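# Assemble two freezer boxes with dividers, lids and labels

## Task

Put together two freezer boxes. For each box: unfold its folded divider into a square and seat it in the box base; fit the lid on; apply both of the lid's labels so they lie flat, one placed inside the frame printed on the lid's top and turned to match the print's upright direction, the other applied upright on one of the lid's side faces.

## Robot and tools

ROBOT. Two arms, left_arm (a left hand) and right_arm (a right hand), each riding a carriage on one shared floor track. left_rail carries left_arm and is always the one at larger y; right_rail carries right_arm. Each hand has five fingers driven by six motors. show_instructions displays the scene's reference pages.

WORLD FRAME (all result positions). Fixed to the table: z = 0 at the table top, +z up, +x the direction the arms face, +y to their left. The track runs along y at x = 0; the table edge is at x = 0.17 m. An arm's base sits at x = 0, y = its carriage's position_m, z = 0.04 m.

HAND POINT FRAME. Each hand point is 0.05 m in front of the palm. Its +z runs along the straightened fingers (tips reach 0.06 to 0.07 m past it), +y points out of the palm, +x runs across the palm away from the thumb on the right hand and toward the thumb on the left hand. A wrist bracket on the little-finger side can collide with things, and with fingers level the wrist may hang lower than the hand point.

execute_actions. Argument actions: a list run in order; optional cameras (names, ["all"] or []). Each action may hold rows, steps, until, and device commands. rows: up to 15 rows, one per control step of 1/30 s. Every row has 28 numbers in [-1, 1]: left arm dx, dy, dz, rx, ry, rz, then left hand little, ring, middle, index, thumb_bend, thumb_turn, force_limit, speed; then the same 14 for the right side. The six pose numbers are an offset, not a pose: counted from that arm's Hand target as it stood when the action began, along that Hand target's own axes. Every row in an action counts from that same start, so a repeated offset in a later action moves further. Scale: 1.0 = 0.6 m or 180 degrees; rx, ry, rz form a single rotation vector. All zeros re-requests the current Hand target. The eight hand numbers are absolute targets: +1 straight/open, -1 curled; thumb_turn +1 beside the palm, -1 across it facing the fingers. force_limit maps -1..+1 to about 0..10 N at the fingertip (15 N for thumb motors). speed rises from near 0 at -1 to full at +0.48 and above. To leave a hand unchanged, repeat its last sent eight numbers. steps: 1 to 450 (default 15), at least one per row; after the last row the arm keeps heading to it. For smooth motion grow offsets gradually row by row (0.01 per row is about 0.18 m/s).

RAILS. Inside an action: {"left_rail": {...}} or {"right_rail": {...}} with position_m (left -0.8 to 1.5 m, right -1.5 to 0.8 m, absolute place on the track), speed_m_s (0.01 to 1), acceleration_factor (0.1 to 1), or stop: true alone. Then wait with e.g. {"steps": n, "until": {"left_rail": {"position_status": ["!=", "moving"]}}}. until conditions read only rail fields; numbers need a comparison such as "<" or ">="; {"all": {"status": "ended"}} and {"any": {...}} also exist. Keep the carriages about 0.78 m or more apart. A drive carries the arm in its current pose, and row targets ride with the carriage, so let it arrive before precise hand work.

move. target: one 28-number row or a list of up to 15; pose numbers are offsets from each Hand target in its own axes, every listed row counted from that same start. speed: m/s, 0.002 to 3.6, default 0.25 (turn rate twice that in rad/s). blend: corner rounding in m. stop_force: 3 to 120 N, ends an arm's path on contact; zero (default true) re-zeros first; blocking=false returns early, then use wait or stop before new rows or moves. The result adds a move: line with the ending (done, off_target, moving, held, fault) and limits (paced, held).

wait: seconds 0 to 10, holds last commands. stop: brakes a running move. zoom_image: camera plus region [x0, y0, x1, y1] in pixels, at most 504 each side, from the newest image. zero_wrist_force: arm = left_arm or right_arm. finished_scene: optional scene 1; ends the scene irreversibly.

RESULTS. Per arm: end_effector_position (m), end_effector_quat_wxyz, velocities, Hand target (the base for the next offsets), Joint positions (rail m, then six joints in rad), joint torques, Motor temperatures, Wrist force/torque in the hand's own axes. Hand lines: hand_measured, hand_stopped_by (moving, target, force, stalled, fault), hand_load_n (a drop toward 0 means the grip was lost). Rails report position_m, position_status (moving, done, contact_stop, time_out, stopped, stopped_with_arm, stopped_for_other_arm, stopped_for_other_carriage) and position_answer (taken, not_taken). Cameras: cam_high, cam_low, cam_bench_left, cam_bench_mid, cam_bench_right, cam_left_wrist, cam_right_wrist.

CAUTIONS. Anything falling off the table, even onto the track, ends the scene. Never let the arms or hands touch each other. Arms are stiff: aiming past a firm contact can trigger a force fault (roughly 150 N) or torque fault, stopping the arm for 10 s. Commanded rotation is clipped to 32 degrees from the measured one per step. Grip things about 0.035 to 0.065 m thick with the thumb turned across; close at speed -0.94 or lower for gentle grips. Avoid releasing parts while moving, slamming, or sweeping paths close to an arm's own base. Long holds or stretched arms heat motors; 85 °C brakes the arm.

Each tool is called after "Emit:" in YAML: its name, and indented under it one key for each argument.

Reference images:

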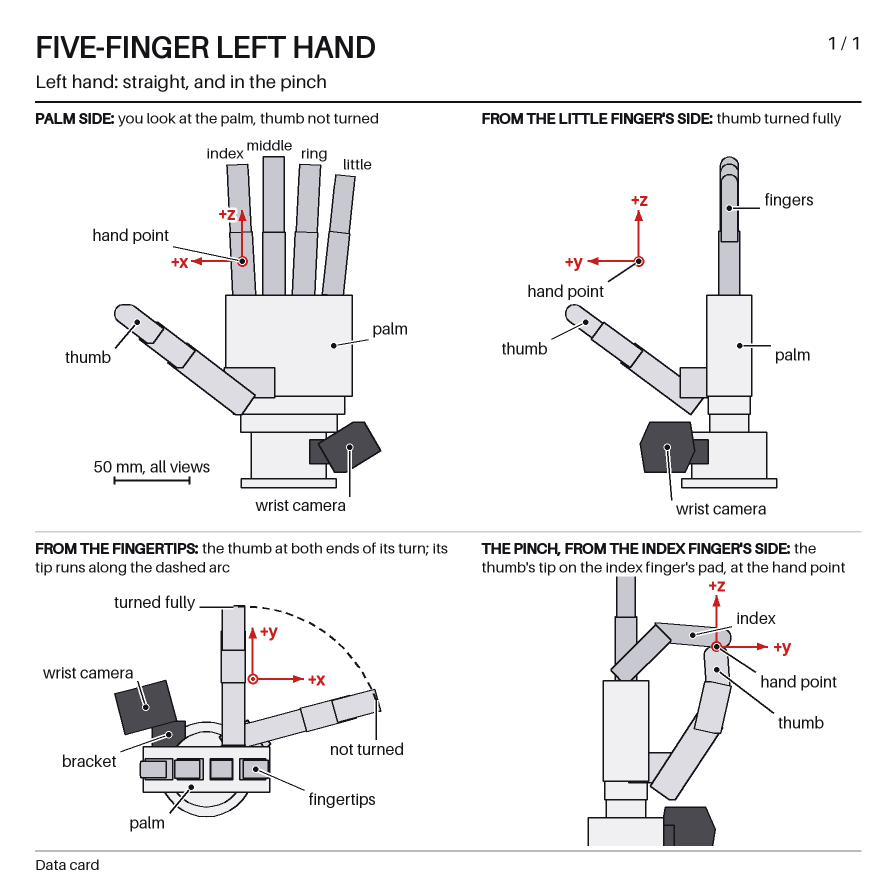

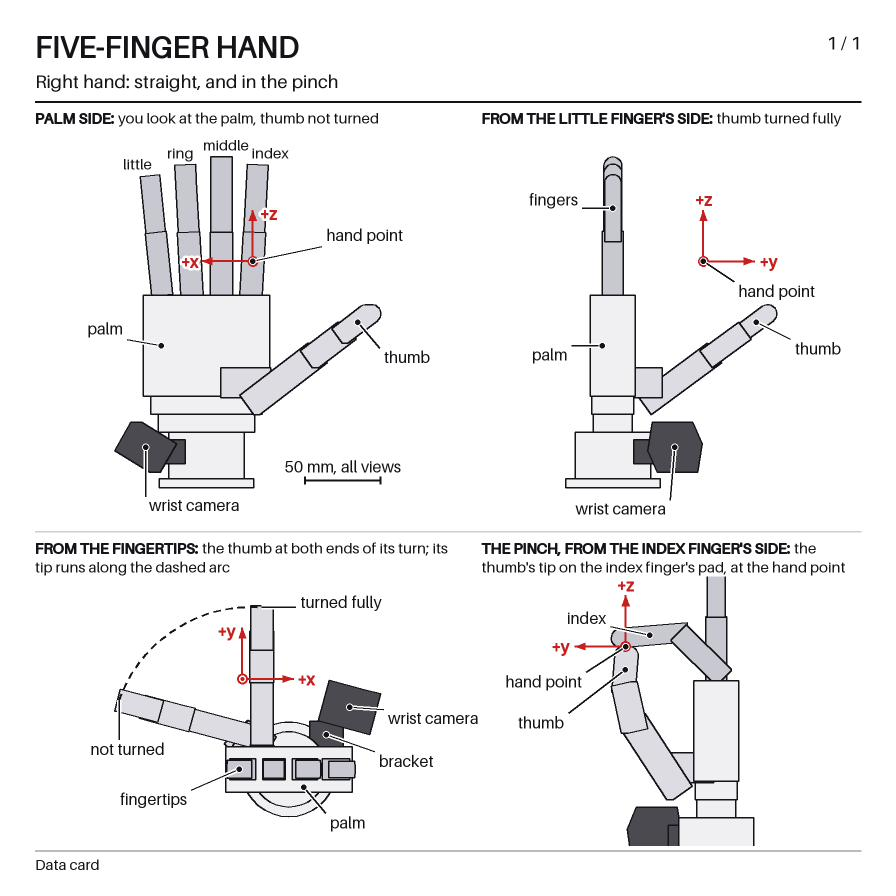

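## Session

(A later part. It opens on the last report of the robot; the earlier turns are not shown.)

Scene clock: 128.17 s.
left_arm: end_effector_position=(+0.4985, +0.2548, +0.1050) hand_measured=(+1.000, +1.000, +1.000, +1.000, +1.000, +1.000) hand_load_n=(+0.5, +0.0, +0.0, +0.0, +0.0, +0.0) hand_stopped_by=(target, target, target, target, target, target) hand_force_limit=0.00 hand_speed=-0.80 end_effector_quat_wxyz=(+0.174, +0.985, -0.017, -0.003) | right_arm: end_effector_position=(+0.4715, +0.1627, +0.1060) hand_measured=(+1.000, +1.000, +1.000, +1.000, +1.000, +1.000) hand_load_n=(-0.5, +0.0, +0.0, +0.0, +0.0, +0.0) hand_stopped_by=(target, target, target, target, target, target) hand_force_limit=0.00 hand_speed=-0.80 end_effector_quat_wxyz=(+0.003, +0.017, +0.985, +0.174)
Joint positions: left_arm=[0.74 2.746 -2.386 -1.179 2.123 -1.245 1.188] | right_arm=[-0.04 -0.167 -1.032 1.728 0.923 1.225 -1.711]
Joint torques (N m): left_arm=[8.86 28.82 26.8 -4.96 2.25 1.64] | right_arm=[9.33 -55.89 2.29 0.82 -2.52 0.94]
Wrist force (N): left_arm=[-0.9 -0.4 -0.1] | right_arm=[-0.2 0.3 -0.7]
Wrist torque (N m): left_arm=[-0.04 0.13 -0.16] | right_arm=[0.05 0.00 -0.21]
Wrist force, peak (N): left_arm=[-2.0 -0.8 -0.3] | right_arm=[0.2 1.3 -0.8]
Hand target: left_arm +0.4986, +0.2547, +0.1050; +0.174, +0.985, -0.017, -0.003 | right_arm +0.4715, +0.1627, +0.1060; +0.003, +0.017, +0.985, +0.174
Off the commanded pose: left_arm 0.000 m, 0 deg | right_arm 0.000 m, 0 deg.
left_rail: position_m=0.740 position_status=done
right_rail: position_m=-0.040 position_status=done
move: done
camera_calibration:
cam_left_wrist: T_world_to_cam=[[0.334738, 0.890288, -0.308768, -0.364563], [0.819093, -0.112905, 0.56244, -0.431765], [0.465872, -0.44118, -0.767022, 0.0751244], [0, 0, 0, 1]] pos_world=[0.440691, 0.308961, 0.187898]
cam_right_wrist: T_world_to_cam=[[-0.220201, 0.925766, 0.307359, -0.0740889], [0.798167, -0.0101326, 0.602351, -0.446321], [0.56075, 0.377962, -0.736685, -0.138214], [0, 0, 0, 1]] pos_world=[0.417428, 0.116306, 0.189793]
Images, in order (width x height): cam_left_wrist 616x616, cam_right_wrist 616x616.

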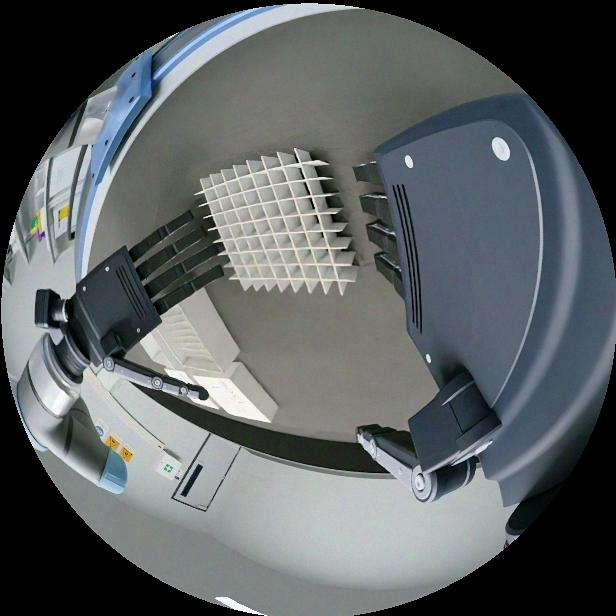

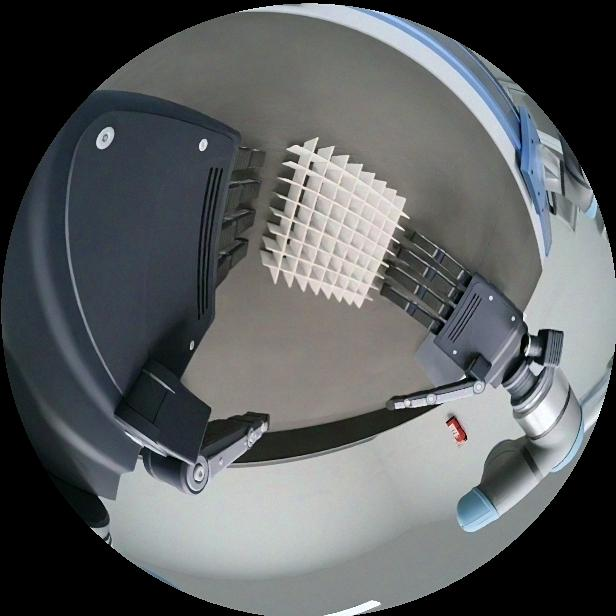

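Emit:
zoom_image:
  camera: "cam_left_wrist"
  region: [180, 120, 400, 320]

Emit:
zoom_image:
  camera: "cam_right_wrist"
  region: [220, 110, 440, 330]

Scaled by 2.291 from the camera's 616x616 image, which has a finer 880x880 frame.

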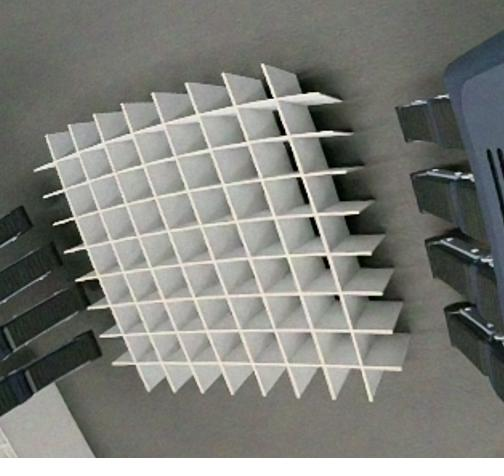

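Scaled by 2.291 from the camera's 616x616 image, which has a finer 880x880 frame.

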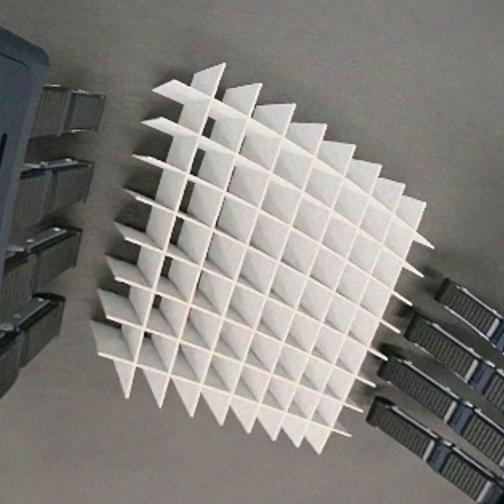

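Emit:
move:
  target: [0,0.047,0.0171,0,0,0, 1,1,1,1,1,1,0,-0.8, 0,0.047,0.0171,0,0,0, 1,1,1,1,1,1,0,-0.8]
  speed: 0.025
  stop_force: 7
  cameras: ["cam_left_wrist"]

Scene clock: 131.00 s.
left_arm: end_effector_position=(+0.4978, +0.2334, +0.1050) hand_measured=(+1.000, +1.000, +1.000, +1.000, +1.000, +1.000) hand_load_n=(+0.0, +0.0, +0.5, +0.0, +0.0, +0.0) hand_stopped_by=(target, target, target, target, target, target) hand_force_limit=0.00 hand_speed=-0.80 end_effector_quat_wxyz=(+0.174, +0.985, -0.017, -0.003) | right_arm: end_effector_position=(+0.4722, +0.1841, +0.1060) hand_measured=(+1.000, +1.000, +1.000, +1.000, +1.000, +1.000) hand_load_n=(+0.0, +0.0, +0.5, +0.0, +0.0, +0.0) hand_stopped_by=(target, target, target, target, target, target) hand_force_limit=0.00 hand_speed=-0.80 end_effector_quat_wxyz=(+0.003, +0.017, +0.985, +0.174)
Joint positions: left_arm=[0.74 2.711 -2.414 -1.124 2.107 -1.25 1.152] | right_arm=[-0.04 -0.116 -1.026 1.712 0.915 1.223 -1.658]
Joint torques (N m): left_arm=[4.39 77.04 3.92 0.95 4.22 0.91] | right_arm=[-8.41 -54.89 1.14 3.8 -2.79 -0.58]
Wrist force (N): left_arm=[0.0 -6.8 -3.5] | right_arm=[0.9 -5.2 -4.1]
Wrist torque (N m): left_arm=[0.30 0.15 0.12] | right_arm=[0.48 0.08 -0.26]
Wrist force, peak (N): left_arm=[1.3 -13.8 -7.2] | right_arm=[2.2 -12.8 -7.9]
Hand target: left_arm +0.4978, +0.2334, +0.1050; +0.174, +0.985, -0.017, -0.003 (not the last commanded pose) | right_arm +0.4722, +0.1841, +0.1060; +0.003, +0.017, +0.985, +0.174 (not the last commanded pose)
Off the commanded pose: left_arm 0.009 m, 0 deg | right_arm 0.009 m, 0 deg.
left_rail: position_m=0.740 position_status=done
right_rail: position_m=-0.040 position_status=done
move: contact (left_arm, right_arm)
camera_calibration:
cam_left_wrist: T_world_to_cam=[[0.334811, 0.890278, -0.308719, -0.345371], [0.819063, -0.112984, 0.562468, -0.433484], [0.465873, -0.44118, -0.767022, 0.0660996], [0, 0, 0, 1]] pos_world=[0.439891, 0.287662, 0.187898]
Images, in order (width x height): cam_left_wrist 616x616.

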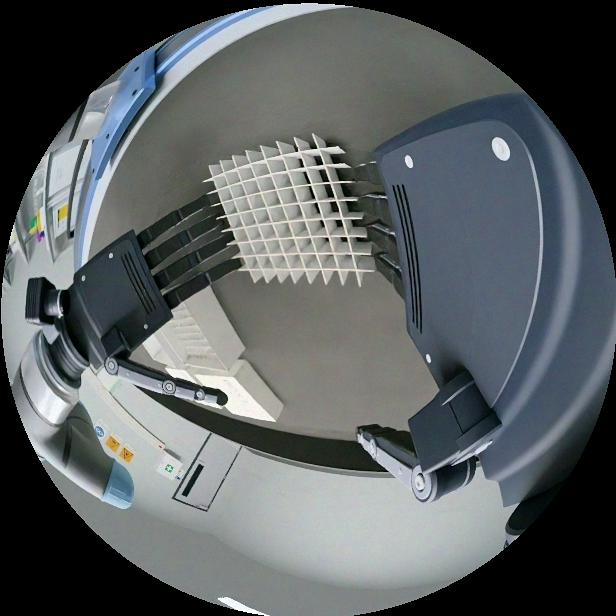

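Emit:
move:
  target: [-0.0198,-0.0013,-0.0005,0,0,0, 1,1,1,1,1,1,0,-0.8, -0.0198,-0.0013,-0.0005,0,0,0, 1,1,1,1,1,1,0,-0.8]
  speed: 0.02
  cameras: ["cam_left_wrist", "cam_right_wrist"]

Scene clock: 132.27 s.
left_arm: end_effector_position=(+0.4860, +0.2346, +0.1050) hand_measured=(+1.000, +1.000, +1.000, +1.000, +1.000, +1.000) hand_load_n=(+0.0, +0.0, +1.0, +0.0, +0.0, +0.0) hand_stopped_by=(target, target, target, target, target, target) hand_force_limit=0.00 hand_speed=-0.80 end_effector_quat_wxyz=(+0.174, +0.985, -0.017, -0.003) | right_arm: end_effector_position=(+0.4841, +0.1828, +0.1060) hand_measured=(+1.000, +1.000, +1.000, +1.000, +1.000, +1.000) hand_load_n=(+0.0, +0.0, +0.5, +0.0, +0.0, +0.0) hand_stopped_by=(target, target, target, target, target, target) hand_force_limit=0.00 hand_speed=-0.80 end_effector_quat_wxyz=(+0.003, +0.017, +0.985, +0.174)
Joint positions: left_arm=[0.74 2.704 -2.39 -1.17 2.131 -1.251 1.145] | right_arm=[-0.04 -0.116 -1.004 1.674 0.931 1.223 -1.657]
Joint torques (N m): left_arm=[-11.7 77.26 7.23 1.14 0.41 -1.12] | right_arm=[15.19 -22.66 -31.4 4.92 -2.96 0.86]
Wrist force (N): left_arm=[-0.9 -8.6 -2.9] | right_arm=[0.4 -6.1 -6.2]
Wrist torque (N m): left_arm=[0.30 0.07 0.12] | right_arm=[0.63 0.08 -0.30]
Wrist force, peak (N): left_arm=[0.1 -10.3 -4.0] | right_arm=[0.8 -8.4 -7.0]
Hand target: left_arm +0.4859, +0.2347, +0.1050; +0.174, +0.985, -0.017, -0.003 | right_arm +0.4841, +0.1828, +0.1060; +0.003, +0.017, +0.985, +0.174
Off the commanded pose: left_arm 0.000 m, 0 deg | right_arm 0.000 m, 0 deg.
left_rail: position_m=0.740 position_status=done
right_rail: position_m=-0.040 position_status=done
move: done
camera_calibration:
cam_left_wrist: T_world_to_cam=[[0.334811, 0.890278, -0.308719, -0.342489], [0.819063, -0.112984, 0.562468, -0.423683], [0.465873, -0.44118, -0.767022, 0.0721263], [0, 0, 0, 1]] pos_world=[0.428091, 0.288862, 0.187898]
cam_right_wrist: T_world_to_cam=[[-0.220127, 0.925765, 0.307414, -0.0899864], [0.798188, -0.0102181, 0.602322, -0.456086], [0.56075, 0.377962, -0.736685, -0.15282], [0, 0, 0, 1]] pos_world=[0.429928, 0.136406, 0.189793]
Images, in order (width x height): cam_left_wrist 616x616, cam_right_wrist 616x616.

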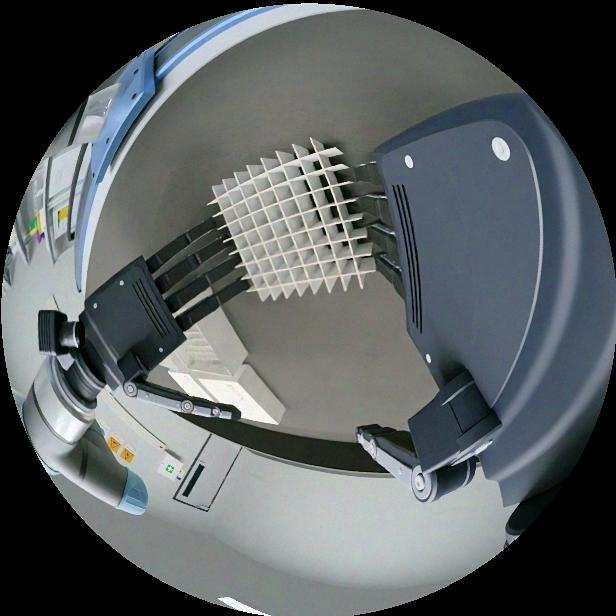

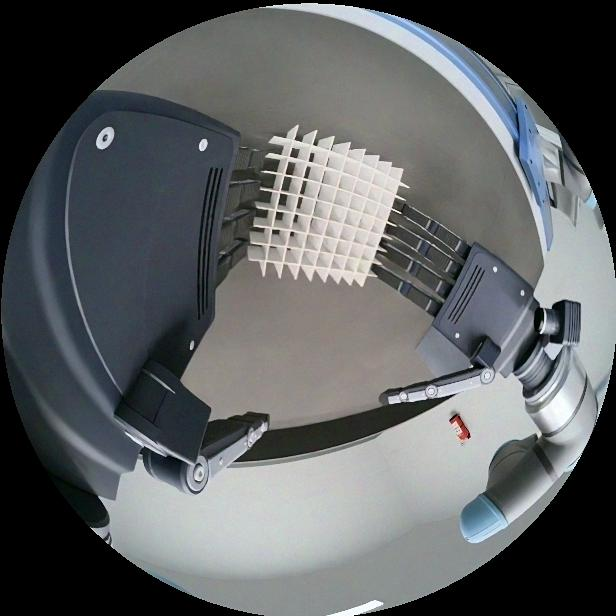

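Emit:
zoom_image:
  camera: "cam_left_wrist"
  region: [180, 120, 400, 320]

Emit:
zoom_image:
  camera: "cam_right_wrist"
  region: [210, 100, 430, 300]

Scaled by 2.291 from the camera's 616x616 image, which has a finer 880x880 frame.

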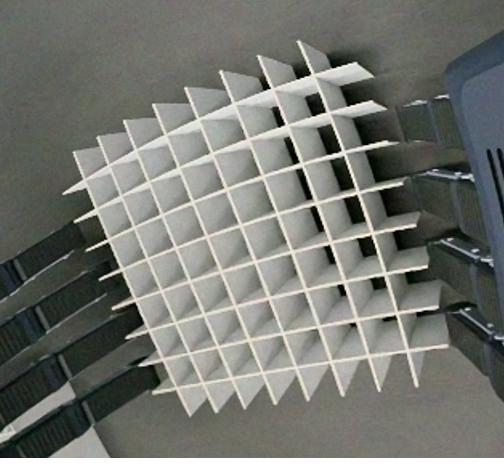

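Scaled by 2.291 from the camera's 616x616 image, which has a finer 880x880 frame.

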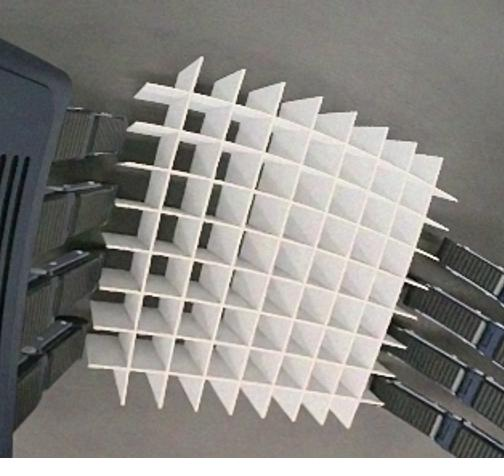

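Emit:
move:
  target: [-0.0448,0.17,0.0618,0,0,0, 1,1,1,1,1,1,0,-0.8, 0.0377,-0.1681,-0.0612,0,0,0, 1,1,1,1,1,1,0,-0.8]
  speed: 0.06
  cameras: ["cam_left_wrist", "cam_right_wrist"]

Scene clock: 135.30 s.
left_arm: end_effector_position=(+0.4553, +0.1272, +0.1051) hand_measured=(+1.000, +1.000, +1.000, +1.000, +1.000, +1.000) hand_load_n=(+0.0, +0.0, +1.5, +0.0, +0.0, +0.0) hand_stopped_by=(target, target, target, target, target, target) hand_force_limit=0.00 hand_speed=-0.80 end_effector_quat_wxyz=(+0.174, +0.985, -0.017, -0.003) | right_arm: end_effector_position=(+0.4577, +0.0764, +0.1060) hand_measured=(+1.000, +1.000, +1.000, +1.000, +1.000, +1.000) hand_load_n=(+0.0, +0.0, +1.0, +0.0, +0.0, +0.0) hand_stopped_by=(target, target, target, target, target, target) hand_force_limit=0.00 hand_speed=-0.80 end_effector_quat_wxyz=(+0.003, +0.017, +0.985, +0.174)
Joint positions: left_arm=[0.74 2.522 -2.515 -0.917 2.06 -1.282 0.957] | right_arm=[-0.04 -0.379 -1.054 1.792 0.956 1.243 -1.935]
Joint torques (N m): left_arm=[-14.75 32.29 29.56 -1.97 0.39 -0.8] | right_arm=[-6.94 -52.66 4.72 6.72 0.19 -1.51]
Wrist force (N): left_arm=[-1.1 -12.2 -8.7] | right_arm=[-0.3 -10.6 -3.9]
Wrist torque (N m): left_arm=[0.62 -0.08 0.17] | right_arm=[0.57 -0.03 -0.31]
Wrist force, peak (N): left_arm=[-1.3 -13.8 -10.1] | right_arm=[-0.3 -11.9 -6.1]
Hand target: left_arm +0.4553, +0.1271, +0.1051; +0.174, +0.985, -0.017, -0.003 | right_arm +0.4577, +0.0764, +0.1060; +0.003, +0.017, +0.985, +0.174
Off the commanded pose: left_arm 0.000 m, 0 deg | right_arm 0.000 m, 0 deg.
left_rail: position_m=0.740 position_status=done
right_rail: position_m=-0.040 position_status=done
move: done
camera_calibration:
cam_left_wrist: T_world_to_cam=[[0.334811, 0.890278, -0.308719, -0.236505], [0.819063, -0.112984, 0.562468, -0.410684], [0.465873, -0.44118, -0.767022, 0.0390017], [0, 0, 0, 1]] pos_world=[0.397391, 0.181362, 0.187898]
cam_right_wrist: T_world_to_cam=[[-0.220201, 0.925766, 0.307359, 0.00273514], [0.798167, -0.0101326, 0.602351, -0.436241], [0.56075, 0.377962, -0.736685, -0.097784], [0, 0, 0, 1]] pos_world=[0.403628, 0.0300063, 0.189893]
Images, in order (width x height): cam_left_wrist 616x616, cam_right_wrist 616x616.

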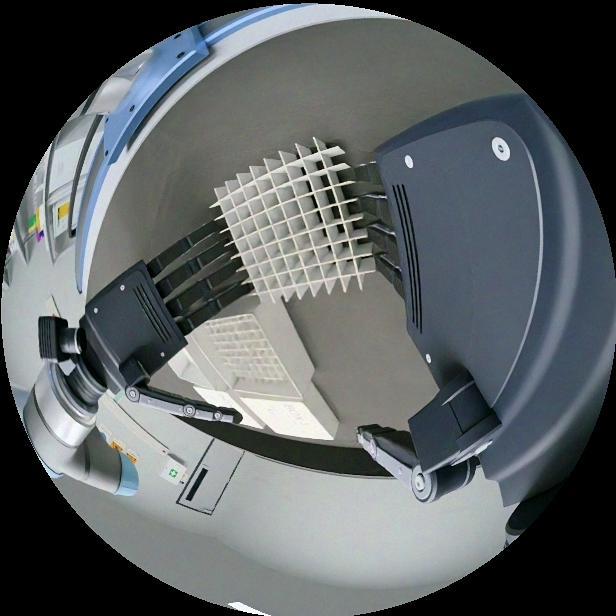

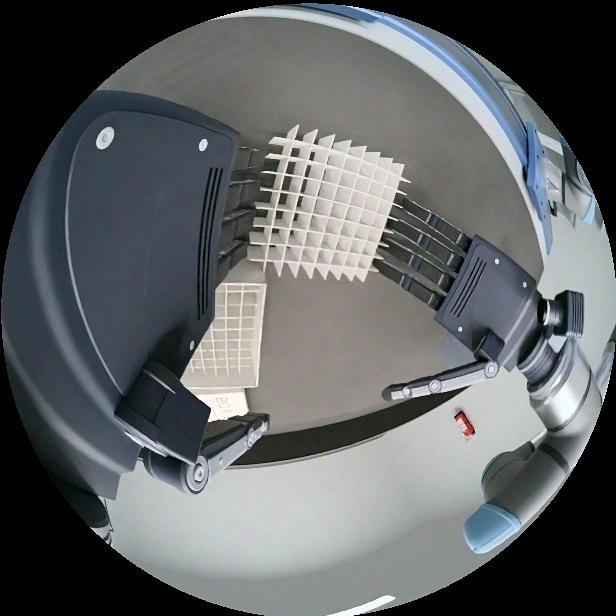

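Emit:
move:
  target:
    - [0,-0.047,-0.0171,0,0,0, 1,1,1,1,1,1,0,-0.8, 0,-0.047,-0.0171,0,0,0, 1,1,1,1,1,1,0,-0.8]
    - [0,0.0185,-0.1973,0,0,0, 1,1,1,1,1,1,0,-0.8, 0,0.0185,-0.1973,0,0,0, 1,1,1,1,1,1,0,-0.8]
  speed: [0.08, 0.2]
  blend: [0.012, 0]

Emit:
execute_actions:
  actions:
    - {"right_rail": {"position_m": -0.49}, "steps": 12}
    - {"left_rail": {"position_m": 0.29}, "steps": 90, "until": {"all": {"status": "ended"}}}
  cameras: ["cam_high", "cam_left_wrist", "cam_right_wrist"]

Scene clock: 137.70 s.
left_arm: end_effector_position=(+0.4563, +0.1572, +0.2203) hand_measured=(+1.000, +1.000, +1.000, +1.000, +1.000, +1.000) hand_load_n=(+0.0, +0.0, +0.0, +0.0, +0.0, +0.0) hand_stopped_by=(target, target, target, target, target, target) hand_force_limit=0.00 hand_speed=-0.80 end_effector_quat_wxyz=(+0.174, +0.985, -0.017, -0.003) | right_arm: end_effector_position=(+0.4567, +0.0463, +0.2210) hand_measured=(+1.000, +1.000, +1.000, +1.000, +1.000, +1.000) hand_load_n=(+0.0, +0.0, +0.0, +0.0, +0.0, +0.0) hand_stopped_by=(target, target, target, target, target, target) hand_force_limit=0.00 hand_speed=-0.80 end_effector_quat_wxyz=(+0.003, +0.017, +0.985, +0.174)
Joint positions: left_arm=[0.74 2.564 -2.383 -0.864 1.863 -1.274 1] | right_arm=[-0.04 -0.448 -1.204 1.676 1.245 1.252 -2.008]
Joint torques (N m): left_arm=[6.08 33.28 29.87 -4.72 -0.81 1.41] | right_arm=[-7.64 -49.93 -35.93 5.63 1.96 -1.17]
Wrist force (N): left_arm=[-0.5 -0.2 -0.7] | right_arm=[0.4 0.4 -0.8]
Wrist torque (N m): left_arm=[-0.05 0.11 -0.16] | right_arm=[0.02 -0.08 -0.05]
Wrist force, peak (N): left_arm=[-1.2 -12.1 -8.8] | right_arm=[-0.1 -10.6 -4.3]
Hand target: left_arm +0.4563, +0.1572, +0.2201; +0.174, +0.985, -0.017, -0.003 | right_arm +0.4567, +0.0463, +0.2211; +0.003, +0.017, +0.985, +0.174
Off the commanded pose: left_arm 0.000 m, 0 deg | right_arm 0.000 m, 0 deg.
left_rail: position_m=0.740 position_status=done
right_rail: position_m=-0.040 position_status=done
move: done

Scene clock: 140.00 s.
left_arm: end_effector_position=(+0.4563, -0.2928, +0.2201) hand_measured=(+1.000, +1.000, +1.000, +1.000, +1.000, +1.000) hand_load_n=(+0.0, +0.0, +0.0, +0.0, +0.0, +0.0) hand_stopped_by=(target, target, target, target, target, target) hand_force_limit=0.00 hand_speed=-0.80 end_effector_quat_wxyz=(+0.174, +0.985, -0.017, -0.003) | right_arm: end_effector_position=(+0.4567, -0.4037, +0.2211) hand_measured=(+1.000, +1.000, +1.000, +1.000, +1.000, +1.000) hand_load_n=(+0.0, +0.0, +0.0, +0.0, +0.0, +0.0) hand_stopped_by=(target, target, target, target, target, target) hand_force_limit=0.00 hand_speed=-0.80 end_effector_quat_wxyz=(+0.003, +0.017, +0.985, +0.174)
Joint positions: left_arm=[0.29 2.564 -2.384 -0.864 1.863 -1.274 1] | right_arm=[-0.49 -0.448 -1.204 1.676 1.245 1.252 -2.008]
Joint torques (N m): left_arm=[8.2 38.12 22.79 -0.92 0.96 1.24] | right_arm=[9.05 -43.4 -29.47 4.52 0.74 -1.32]
Wrist force (N): left_arm=[-0.5 -0.5 -0.6] | right_arm=[0.2 0.2 -0.6]
Wrist torque (N m): left_arm=[-0.08 0.10 -0.15] | right_arm=[-0.02 -0.06 -0.06]
Wrist force, peak (N): left_arm=[-1.6 1.5 0.0] | right_arm=[0.1 -1.1 -1.1]
Hand target: left_arm +0.4563, -0.2928, +0.2201; +0.174, +0.985, -0.017, -0.003 | right_arm +0.4567, -0.4037, +0.2211; +0.003, +0.017, +0.985, +0.174
Off the commanded pose: left_arm 0.000 m, 0 deg | right_arm 0.000 m, 0 deg.
left_rail: position_m=0.290 position_status=done
right_rail: position_m=-0.490 position_status=done
camera_calibration:
cam_left_wrist: T_world_to_cam=[[0.334811, 0.890278, -0.308719, 0.17261], [0.819063, -0.112984, 0.562468, -0.523696], [0.465873, -0.44118, -0.767022, -0.0584757], [0, 0, 0, 1]] pos_world=[0.398391, -0.238638, 0.302998]
cam_right_wrist: T_world_to_cam=[[-0.22015, 0.9258, 0.30729, 0.411645], [0.798167, -0.0101324, 0.602351, -0.509577], [0.560771, 0.377877, -0.736712, 0.168917], [0, 0, 0, 1]] pos_world=[0.402628, -0.450094, 0.304893]
Images, in order (width x height): cam_high 672x504, cam_left_wrist 616x616, cam_right_wrist 616x616.

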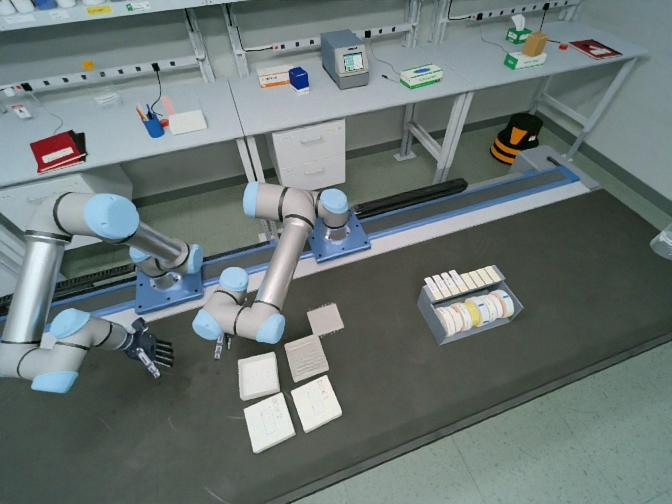

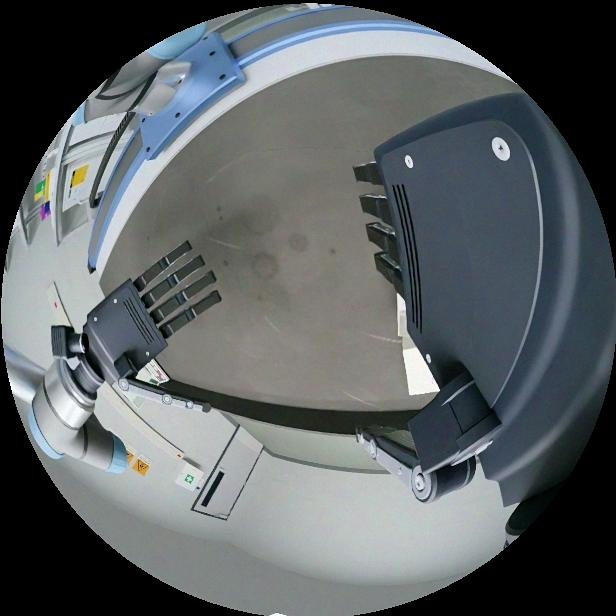

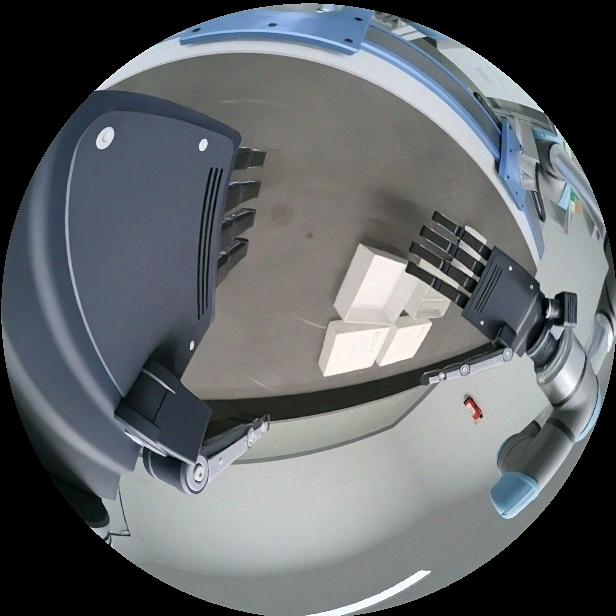

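Emit:
zoom_image:
  camera: "cam_high"
  region: [220, 280, 380, 470]

Scaled by 2.653 from the camera's 672x504 image, which has a finer 960x720 frame.

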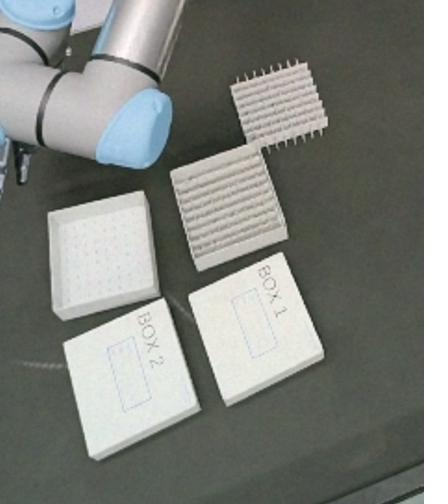

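Emit:
zoom_image:
  camera: "cam_high"
  region: [232, 340, 302, 410]

Emit:
zoom_image:
  camera: "cam_high"
  region: [275, 295, 350, 390]

Emit:
zoom_image:
  camera: "cam_high"
  region: [235, 370, 355, 465]

Scaled by 7.200 from the camera's 672x504 image, which has a finer 960x720 frame.

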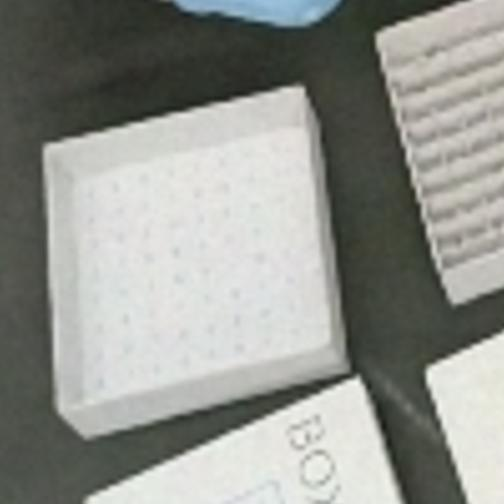

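Scaled by 5.305 from the camera's 672x504 image, which has a finer 960x720 frame.

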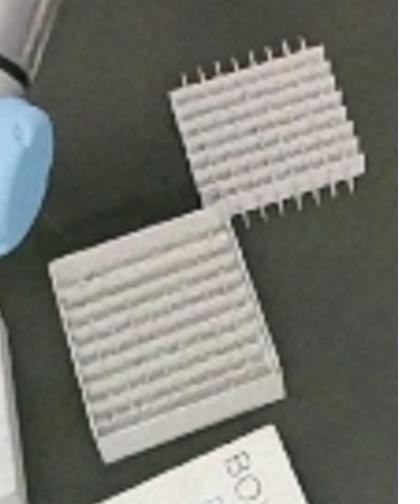

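Scaled by 4.200 from the camera's 672x504 image, which has a finer 960x720 frame.

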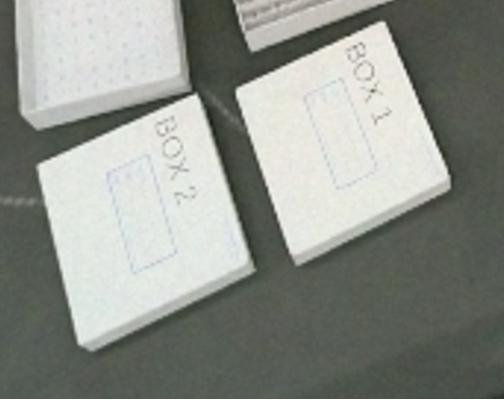

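Emit:
move:
  target:
    - [-0.0263,-0.7045,-0.2563,0,0,0, 1,1,1,1,1,1,0,-0.8, 0.0263,0.7045,0.2563,0,0,0, 1,1,1,1,1,1,0,-0.8]
    - [-0.0263,-0.7701,-0.0761,0,0,0, 1,1,1,1,1,1,0,-0.8, 0.0263,0.6389,0.4365,0,0,0, 1,1,1,1,1,1,0,-0.8]
  speed: [0.35, 0.15]
  blend: [0.02, 0]
  cameras: ["cam_left_wrist", "cam_right_wrist"]

Scene clock: 145.73 s.
left_arm: end_effector_position=(+0.4562, +0.1573, +0.1050) hand_measured=(+1.000, +1.000, +1.000, +1.000, +1.000, +1.000) hand_load_n=(+0.0, +0.0, +0.0, +0.0, +0.0, +0.0) hand_stopped_by=(target, target, target, target, target, target) hand_force_limit=0.00 hand_speed=-0.80 end_effector_quat_wxyz=(+0.174, +0.985, -0.017, -0.003) | right_arm: end_effector_position=(+0.4566, +0.0464, +0.1061) hand_measured=(+1.000, +1.000, +1.000, +1.000, +1.000, +1.000) hand_load_n=(+0.0, +0.0, +0.0, +0.0, +0.0, +0.0) hand_stopped_by=(target, target, target, target, target, target) hand_force_limit=0.00 hand_speed=-0.80 end_effector_quat_wxyz=(+0.003, +0.017, +0.985, +0.174)
Joint positions: left_arm=[0.29 3.481 -2.104 -1.769 2.17 -1.247 1.966] | right_arm=[-0.49 0.521 -0.779 1.204 0.957 1.276 -0.986]
Joint torques (N m): left_arm=[-6.47 20.42 0.94 0.63 2.31 -1.28] | right_arm=[9.32 -34.63 0.04 0.6 -2.11 1.34]
Wrist force (N): left_arm=[-0.8 -0.5 -0.3] | right_arm=[-0.2 0.5 -0.8]
Wrist torque (N m): left_arm=[0.00 0.13 -0.18] | right_arm=[0.02 0.04 -0.17]
Wrist force, peak (N): left_arm=[0.2 -7.1 -2.8] | right_arm=[1.4 4.2 -1.3]
Hand target: left_arm +0.4562, +0.1573, +0.1050; +0.174, +0.985, -0.017, -0.003 | right_arm +0.4566, +0.0464, +0.1060; +0.003, +0.017, +0.985, +0.174
Off the commanded pose: left_arm 0.000 m, 0 deg | right_arm 0.000 m, 0 deg.
left_rail: position_m=0.290 position_status=done
right_rail: position_m=-0.490 position_status=done
move: done
camera_calibration:
cam_left_wrist: T_world_to_cam=[[0.334811, 0.890278, -0.308719, -0.263604], [0.819063, -0.112984, 0.562468, -0.40802], [0.465873, -0.44118, -0.767022, 0.051862], [0, 0, 0, 1]] pos_world=[0.398291, 0.211462, 0.187898]
cam_right_wrist: T_world_to_cam=[[-0.220137, 0.925809, 0.307274, 0.0302345], [0.798122, -0.0101627, 0.602411, -0.43558], [0.56084, 0.377855, -0.736671, -0.0858105], [0, 0, 0, 1]] pos_world=[0.402428, 0.0000059031, 0.189894]
Images, in order (width x height): cam_left_wrist 616x616, cam_right_wrist 616x616.

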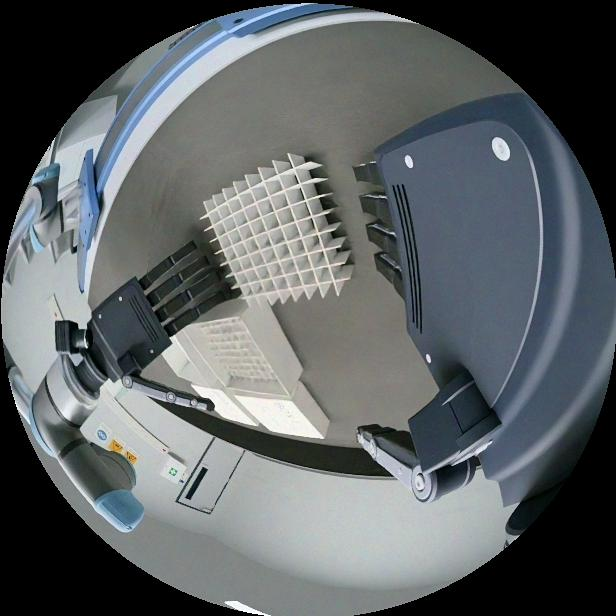

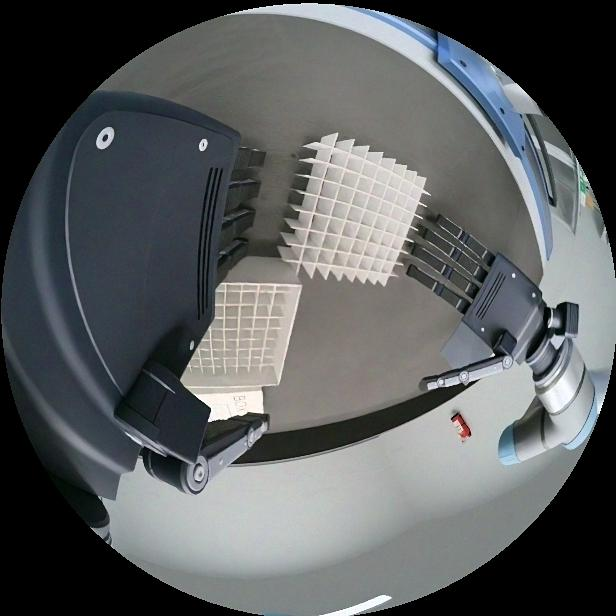

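Emit:
move:
  target: [0,0.0564,0.0205,0,0,0,1,1,1,1,1,1,0,-0.8,0,0.0564,0.0205,0,0,0,1,1,1,1,1,1,0,-0.8]
  speed: 0.025
  stop_force: 12
  cameras: ["cam_left_wrist","cam_bench_mid"]

Scene clock: 149.47 s.
left_arm: end_effector_position=(+0.4552, +0.1279, +0.1050) hand_measured=(+1.000, +1.000, +1.000, +1.000, +1.000, +1.000) hand_load_n=(+0.0, +0.0, +1.0, +0.0, +0.0, +0.0) hand_stopped_by=(target, target, target, target, target, target) hand_force_limit=0.00 hand_speed=-0.80 end_effector_quat_wxyz=(+0.174, +0.985, -0.017, -0.003) | right_arm: end_effector_position=(+0.4576, +0.0759, +0.1060) hand_measured=(+1.000, +1.000, +1.000, +1.000, +1.000, +1.000) hand_load_n=(+0.0, +0.0, +0.5, +0.0, +0.0, +0.0) hand_stopped_by=(target, target, target, target, target, target) hand_force_limit=0.00 hand_speed=-0.80 end_effector_quat_wxyz=(+0.003, +0.017, +0.985, +0.174)
Joint positions: left_arm=[0.29 3.413 -2.1 -1.769 2.189 -1.238 1.895] | right_arm=[-0.49 0.564 -0.729 1.108 0.99 1.284 -0.942]
Joint torques (N m): left_arm=[5.51 19.04 1.28 -5.81 1.08 1.36] | right_arm=[-6.85 -73.88 -4.43 -0.87 -4.74 -0.56]
Wrist force (N): left_arm=[-0.9 -9.3 -3.4] | right_arm=[-0.1 -8.0 -4.7]
Wrist torque (N m): left_arm=[0.32 0.10 -0.01] | right_arm=[0.50 0.18 -0.34]
Wrist force, peak (N): left_arm=[-1.1 -16.8 -7.8] | right_arm=[-0.9 -15.0 -9.6]
Hand target: left_arm +0.4552, +0.1279, +0.1050; +0.174, +0.985, -0.017, -0.003 (not the last commanded pose) | right_arm +0.4576, +0.0759, +0.1060; +0.003, +0.017, +0.985, +0.174 (not the last commanded pose)
Off the commanded pose: left_arm 0.007 m, 0 deg | right_arm 0.007 m, 0 deg.
left_rail: position_m=0.290 position_status=done
right_rail: position_m=-0.490 position_status=done
move: contact (left_arm, right_arm)
camera_calibration:
cam_left_wrist: T_world_to_cam=[[0.334801, 0.890266, -0.308762, -0.237201], [0.819112, -0.112992, 0.562396, -0.410459], [0.465794, -0.441201, -0.767058, 0.0393665], [0, 0, 0, 1]] pos_world=[0.397291, 0.182162, 0.187798]
Images, in order (width x height): cam_bench_mid 672x504, cam_left_wrist 616x616.

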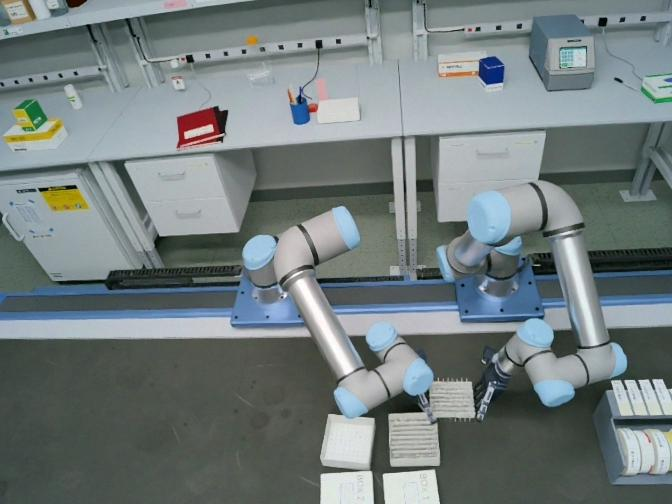

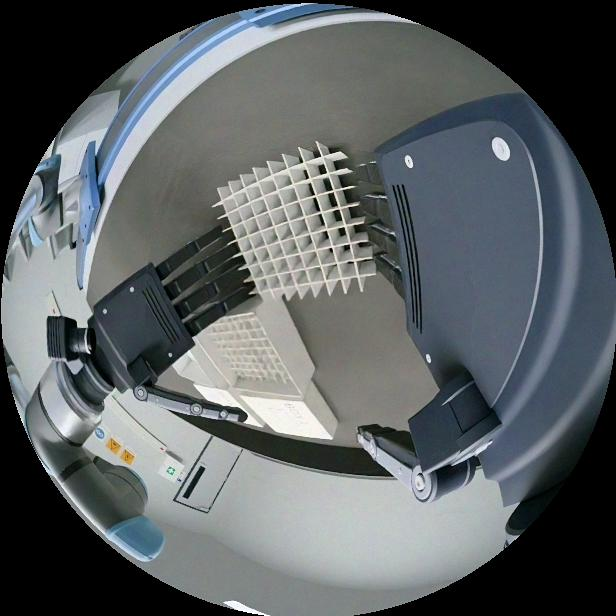

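Emit:
move:
  target:
    - [0,-0.0125,-0.0046,0,0,0,1,1,1,1,1,1,0,-0.8,0,-0.0125,-0.0046,0,0,0,1,1,1,1,1,1,0,-0.8]
    - [0,-0.00883,-0.0245,0,0,0,1,1,1,1,1,1,0,-0.8,0,-0.00883,-0.0245,0,0,0,1,1,1,1,1,1,0,-0.8]
  speed: 0.06
  blend: [0.004,0]

Emit:
move:
  target: [0,0.0313,0.0114,0,0,0,1,1,1,1,1,1,0,-0.8,0,0.0313,0.0114,0,0,0,1,1,1,1,1,1,0,-0.8]
  speed: 0.025
  stop_force: 13

Scene clock: 151.37 s.
left_arm: end_effector_position=(+0.4555, +0.1379, +0.1169) hand_measured=(+1.000, +1.000, +1.000, +1.000, +1.000, +1.000) hand_load_n=(+0.0, +0.0, +0.0, +0.0, +0.0, +0.0) hand_stopped_by=(target, target, target, target, target, target) hand_force_limit=0.00 hand_speed=-0.80 end_effector_quat_wxyz=(+0.174, +0.985, -0.017, -0.003) | right_arm: end_effector_position=(+0.4572, +0.0659, +0.1180) hand_measured=(+1.000, +1.000, +1.000, +1.000, +1.000, +1.000) hand_load_n=(+0.0, +0.0, +0.0, +0.0, +0.0, +0.0) hand_stopped_by=(target, target, target, target, target, target) hand_force_limit=0.00 hand_speed=-0.80 end_effector_quat_wxyz=(+0.003, +0.017, +0.985, +0.174)
Joint positions: left_arm=[0.29 3.436 -2.082 -1.761 2.156 -1.241 1.92] | right_arm=[-0.49 0.55 -0.758 1.13 1.001 1.282 -0.957]
Joint torques (N m): left_arm=[8.04 57.4 24.07 -4.91 -0.88 1.01] | right_arm=[-6.45 -72.02 -37.22 4.83 -2.61 -0.93]
Wrist force (N): left_arm=[-1.0 -0.8 0.0] | right_arm=[-0.1 0.4 -1.0]
Wrist torque (N m): left_arm=[-0.08 0.15 -0.20] | right_arm=[0.02 0.05 -0.12]
Wrist force, peak (N): left_arm=[-0.8 -9.5 -3.3] | right_arm=[0.0 -8.5 -4.9]
Hand target: left_arm +0.4555, +0.1379, +0.1170; +0.174, +0.985, -0.017, -0.003 | right_arm +0.4572, +0.0659, +0.1180; +0.003, +0.017, +0.985, +0.174
Off the commanded pose: left_arm 0.000 m, 0 deg | right_arm 0.000 m, 0 deg.
left_rail: position_m=0.290 position_status=done
right_rail: position_m=-0.490 position_status=done
move: done

Scene clock: 153.03 s.
left_arm: end_effector_position=(+0.4551, +0.1276, +0.1170) hand_measured=(+1.000, +1.000, +1.000, +1.000, +1.000, +1.000) hand_load_n=(+0.0, +0.0, +1.0, +0.0, +0.0, +0.5) hand_stopped_by=(target, target, target, target, target, target) hand_force_limit=0.00 hand_speed=-0.80 end_effector_quat_wxyz=(+0.174, +0.985, -0.017, -0.003) | right_arm: end_effector_position=(+0.4576, +0.0760, +0.1180) hand_measured=(+1.000, +1.000, +1.000, +1.000, +1.000, +1.000) hand_load_n=(+0.0, +0.0, +1.0, +0.0, +0.0, +0.0) hand_stopped_by=(target, target, target, target, target, target) hand_force_limit=0.00 hand_speed=-0.80 end_effector_quat_wxyz=(+0.003, +0.017, +0.985, +0.174)
Joint positions: left_arm=[0.29 3.412 -2.081 -1.76 2.162 -1.239 1.894] | right_arm=[-0.49 0.565 -0.74 1.096 1.013 1.285 -0.942]
Joint torques (N m): left_arm=[5.5 19.92 3.75 -5.84 1.19 1.44] | right_arm=[-7.14 -72.28 -3.4 -0.48 -4.75 -0.55]
Wrist force (N): left_arm=[-1.0 -10.7 -4.7] | right_arm=[-0.6 -8.7 -5.4]
Wrist torque (N m): left_arm=[0.42 0.05 0.01] | right_arm=[0.51 0.16 -0.37]
Wrist force, peak (N): left_arm=[-2.2 -16.9 -10.0] | right_arm=[-1.8 -16.2 -10.3]
Hand target: left_arm +0.4551, +0.1276, +0.1169; +0.174, +0.985, -0.017, -0.003 (not the last commanded pose) | right_arm +0.4576, +0.0760, +0.1180; +0.003, +0.017, +0.985, +0.174 (not the last commanded pose)
Off the commanded pose: left_arm 0.010 m, 0 deg | right_arm 0.010 m, 0 deg.
left_rail: position_m=0.290 position_status=done
right_rail: position_m=-0.490 position_status=done
move: contact (left_arm, right_arm)

Emit:
move:
  target: [0,0.0443,-0.1169,0,0,0,1,1,1,1,1,1,0,-0.8,0,0.0443,-0.1169,0,0,0,1,1,1,1,1,1,0,-0.8]
  speed: 0.06
  cameras: ["cam_left_wrist"]

Scene clock: 155.00 s.
left_arm: end_effector_position=(+0.4551, +0.1266, +0.1919) hand_measured=(+1.000, +1.000, +1.000, +1.000, +1.000, +1.000) hand_load_n=(+0.0, +0.0, +2.5, +0.0, +0.0, +0.0) hand_stopped_by=(target, target, target, target, target, target) hand_force_limit=0.00 hand_speed=-0.80 end_effector_quat_wxyz=(+0.174, +0.985, -0.017, -0.003) | right_arm: end_effector_position=(+0.4576, +0.0770, +0.1930) hand_measured=(+1.000, +1.000, +1.000, +1.000, +1.000, +1.000) hand_load_n=(+0.0, +0.0, +2.0, +0.0, +0.0, +0.0) hand_stopped_by=(target, target, target, target, target, target) hand_force_limit=0.00 hand_speed=-0.80 end_effector_quat_wxyz=(+0.003, +0.017, +0.985, +0.174)
Joint positions: left_arm=[0.29 3.41 -1.978 -1.69 1.989 -1.238 1.892] | right_arm=[-0.49 0.566 -0.794 0.994 1.168 1.285 -0.94]
Joint torques (N m): left_arm=[-14.29 53.84 23.13 -6.55 5.62 -0.5] | right_arm=[21.64 -74.28 -41.97 1.08 -0.78 0.54]
Wrist force (N): left_arm=[-1.3 -18.4 -5.5] | right_arm=[-1.1 -17.5 -6.5]
Wrist torque (N m): left_arm=[0.77 -0.01 0.27] | right_arm=[0.87 0.16 -0.63]
Wrist force, peak (N): left_arm=[-1.1 -18.9 -5.4] | right_arm=[-1.1 -17.5 -6.5]
Hand target: left_arm +0.4551, +0.1266, +0.1919; +0.174, +0.985, -0.017, -0.003 | right_arm +0.4576, +0.0770, +0.1930; +0.003, +0.017, +0.985, +0.174
Off the commanded pose: left_arm 0.000 m, 0 deg | right_arm 0.000 m, 0 deg.
left_rail: position_m=0.290 position_status=done
right_rail: position_m=-0.490 position_status=done
move: done
camera_calibration:
cam_left_wrist: T_world_to_cam=[[0.334729, 0.890334, -0.308644, -0.209075], [0.819105, -0.112986, 0.562407, -0.459466], [0.465857, -0.441066, -0.767097, 0.105491], [0, 0, 0, 1]] pos_world=[0.39719, 0.180762, 0.274799]
Images, in order (width x height): cam_left_wrist 616x616.

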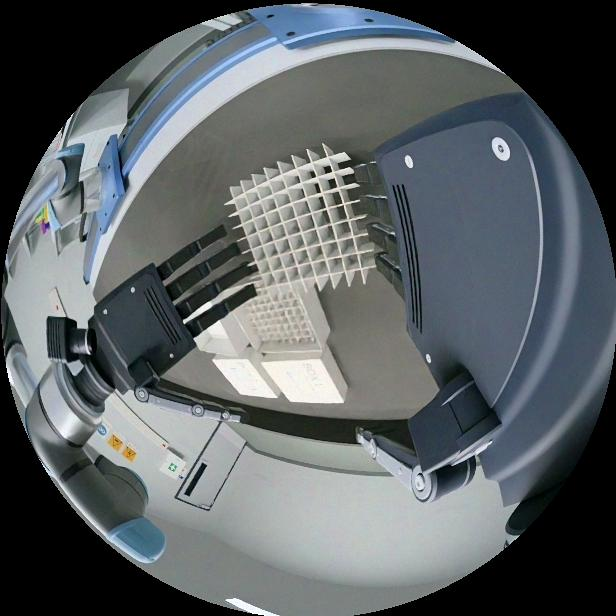

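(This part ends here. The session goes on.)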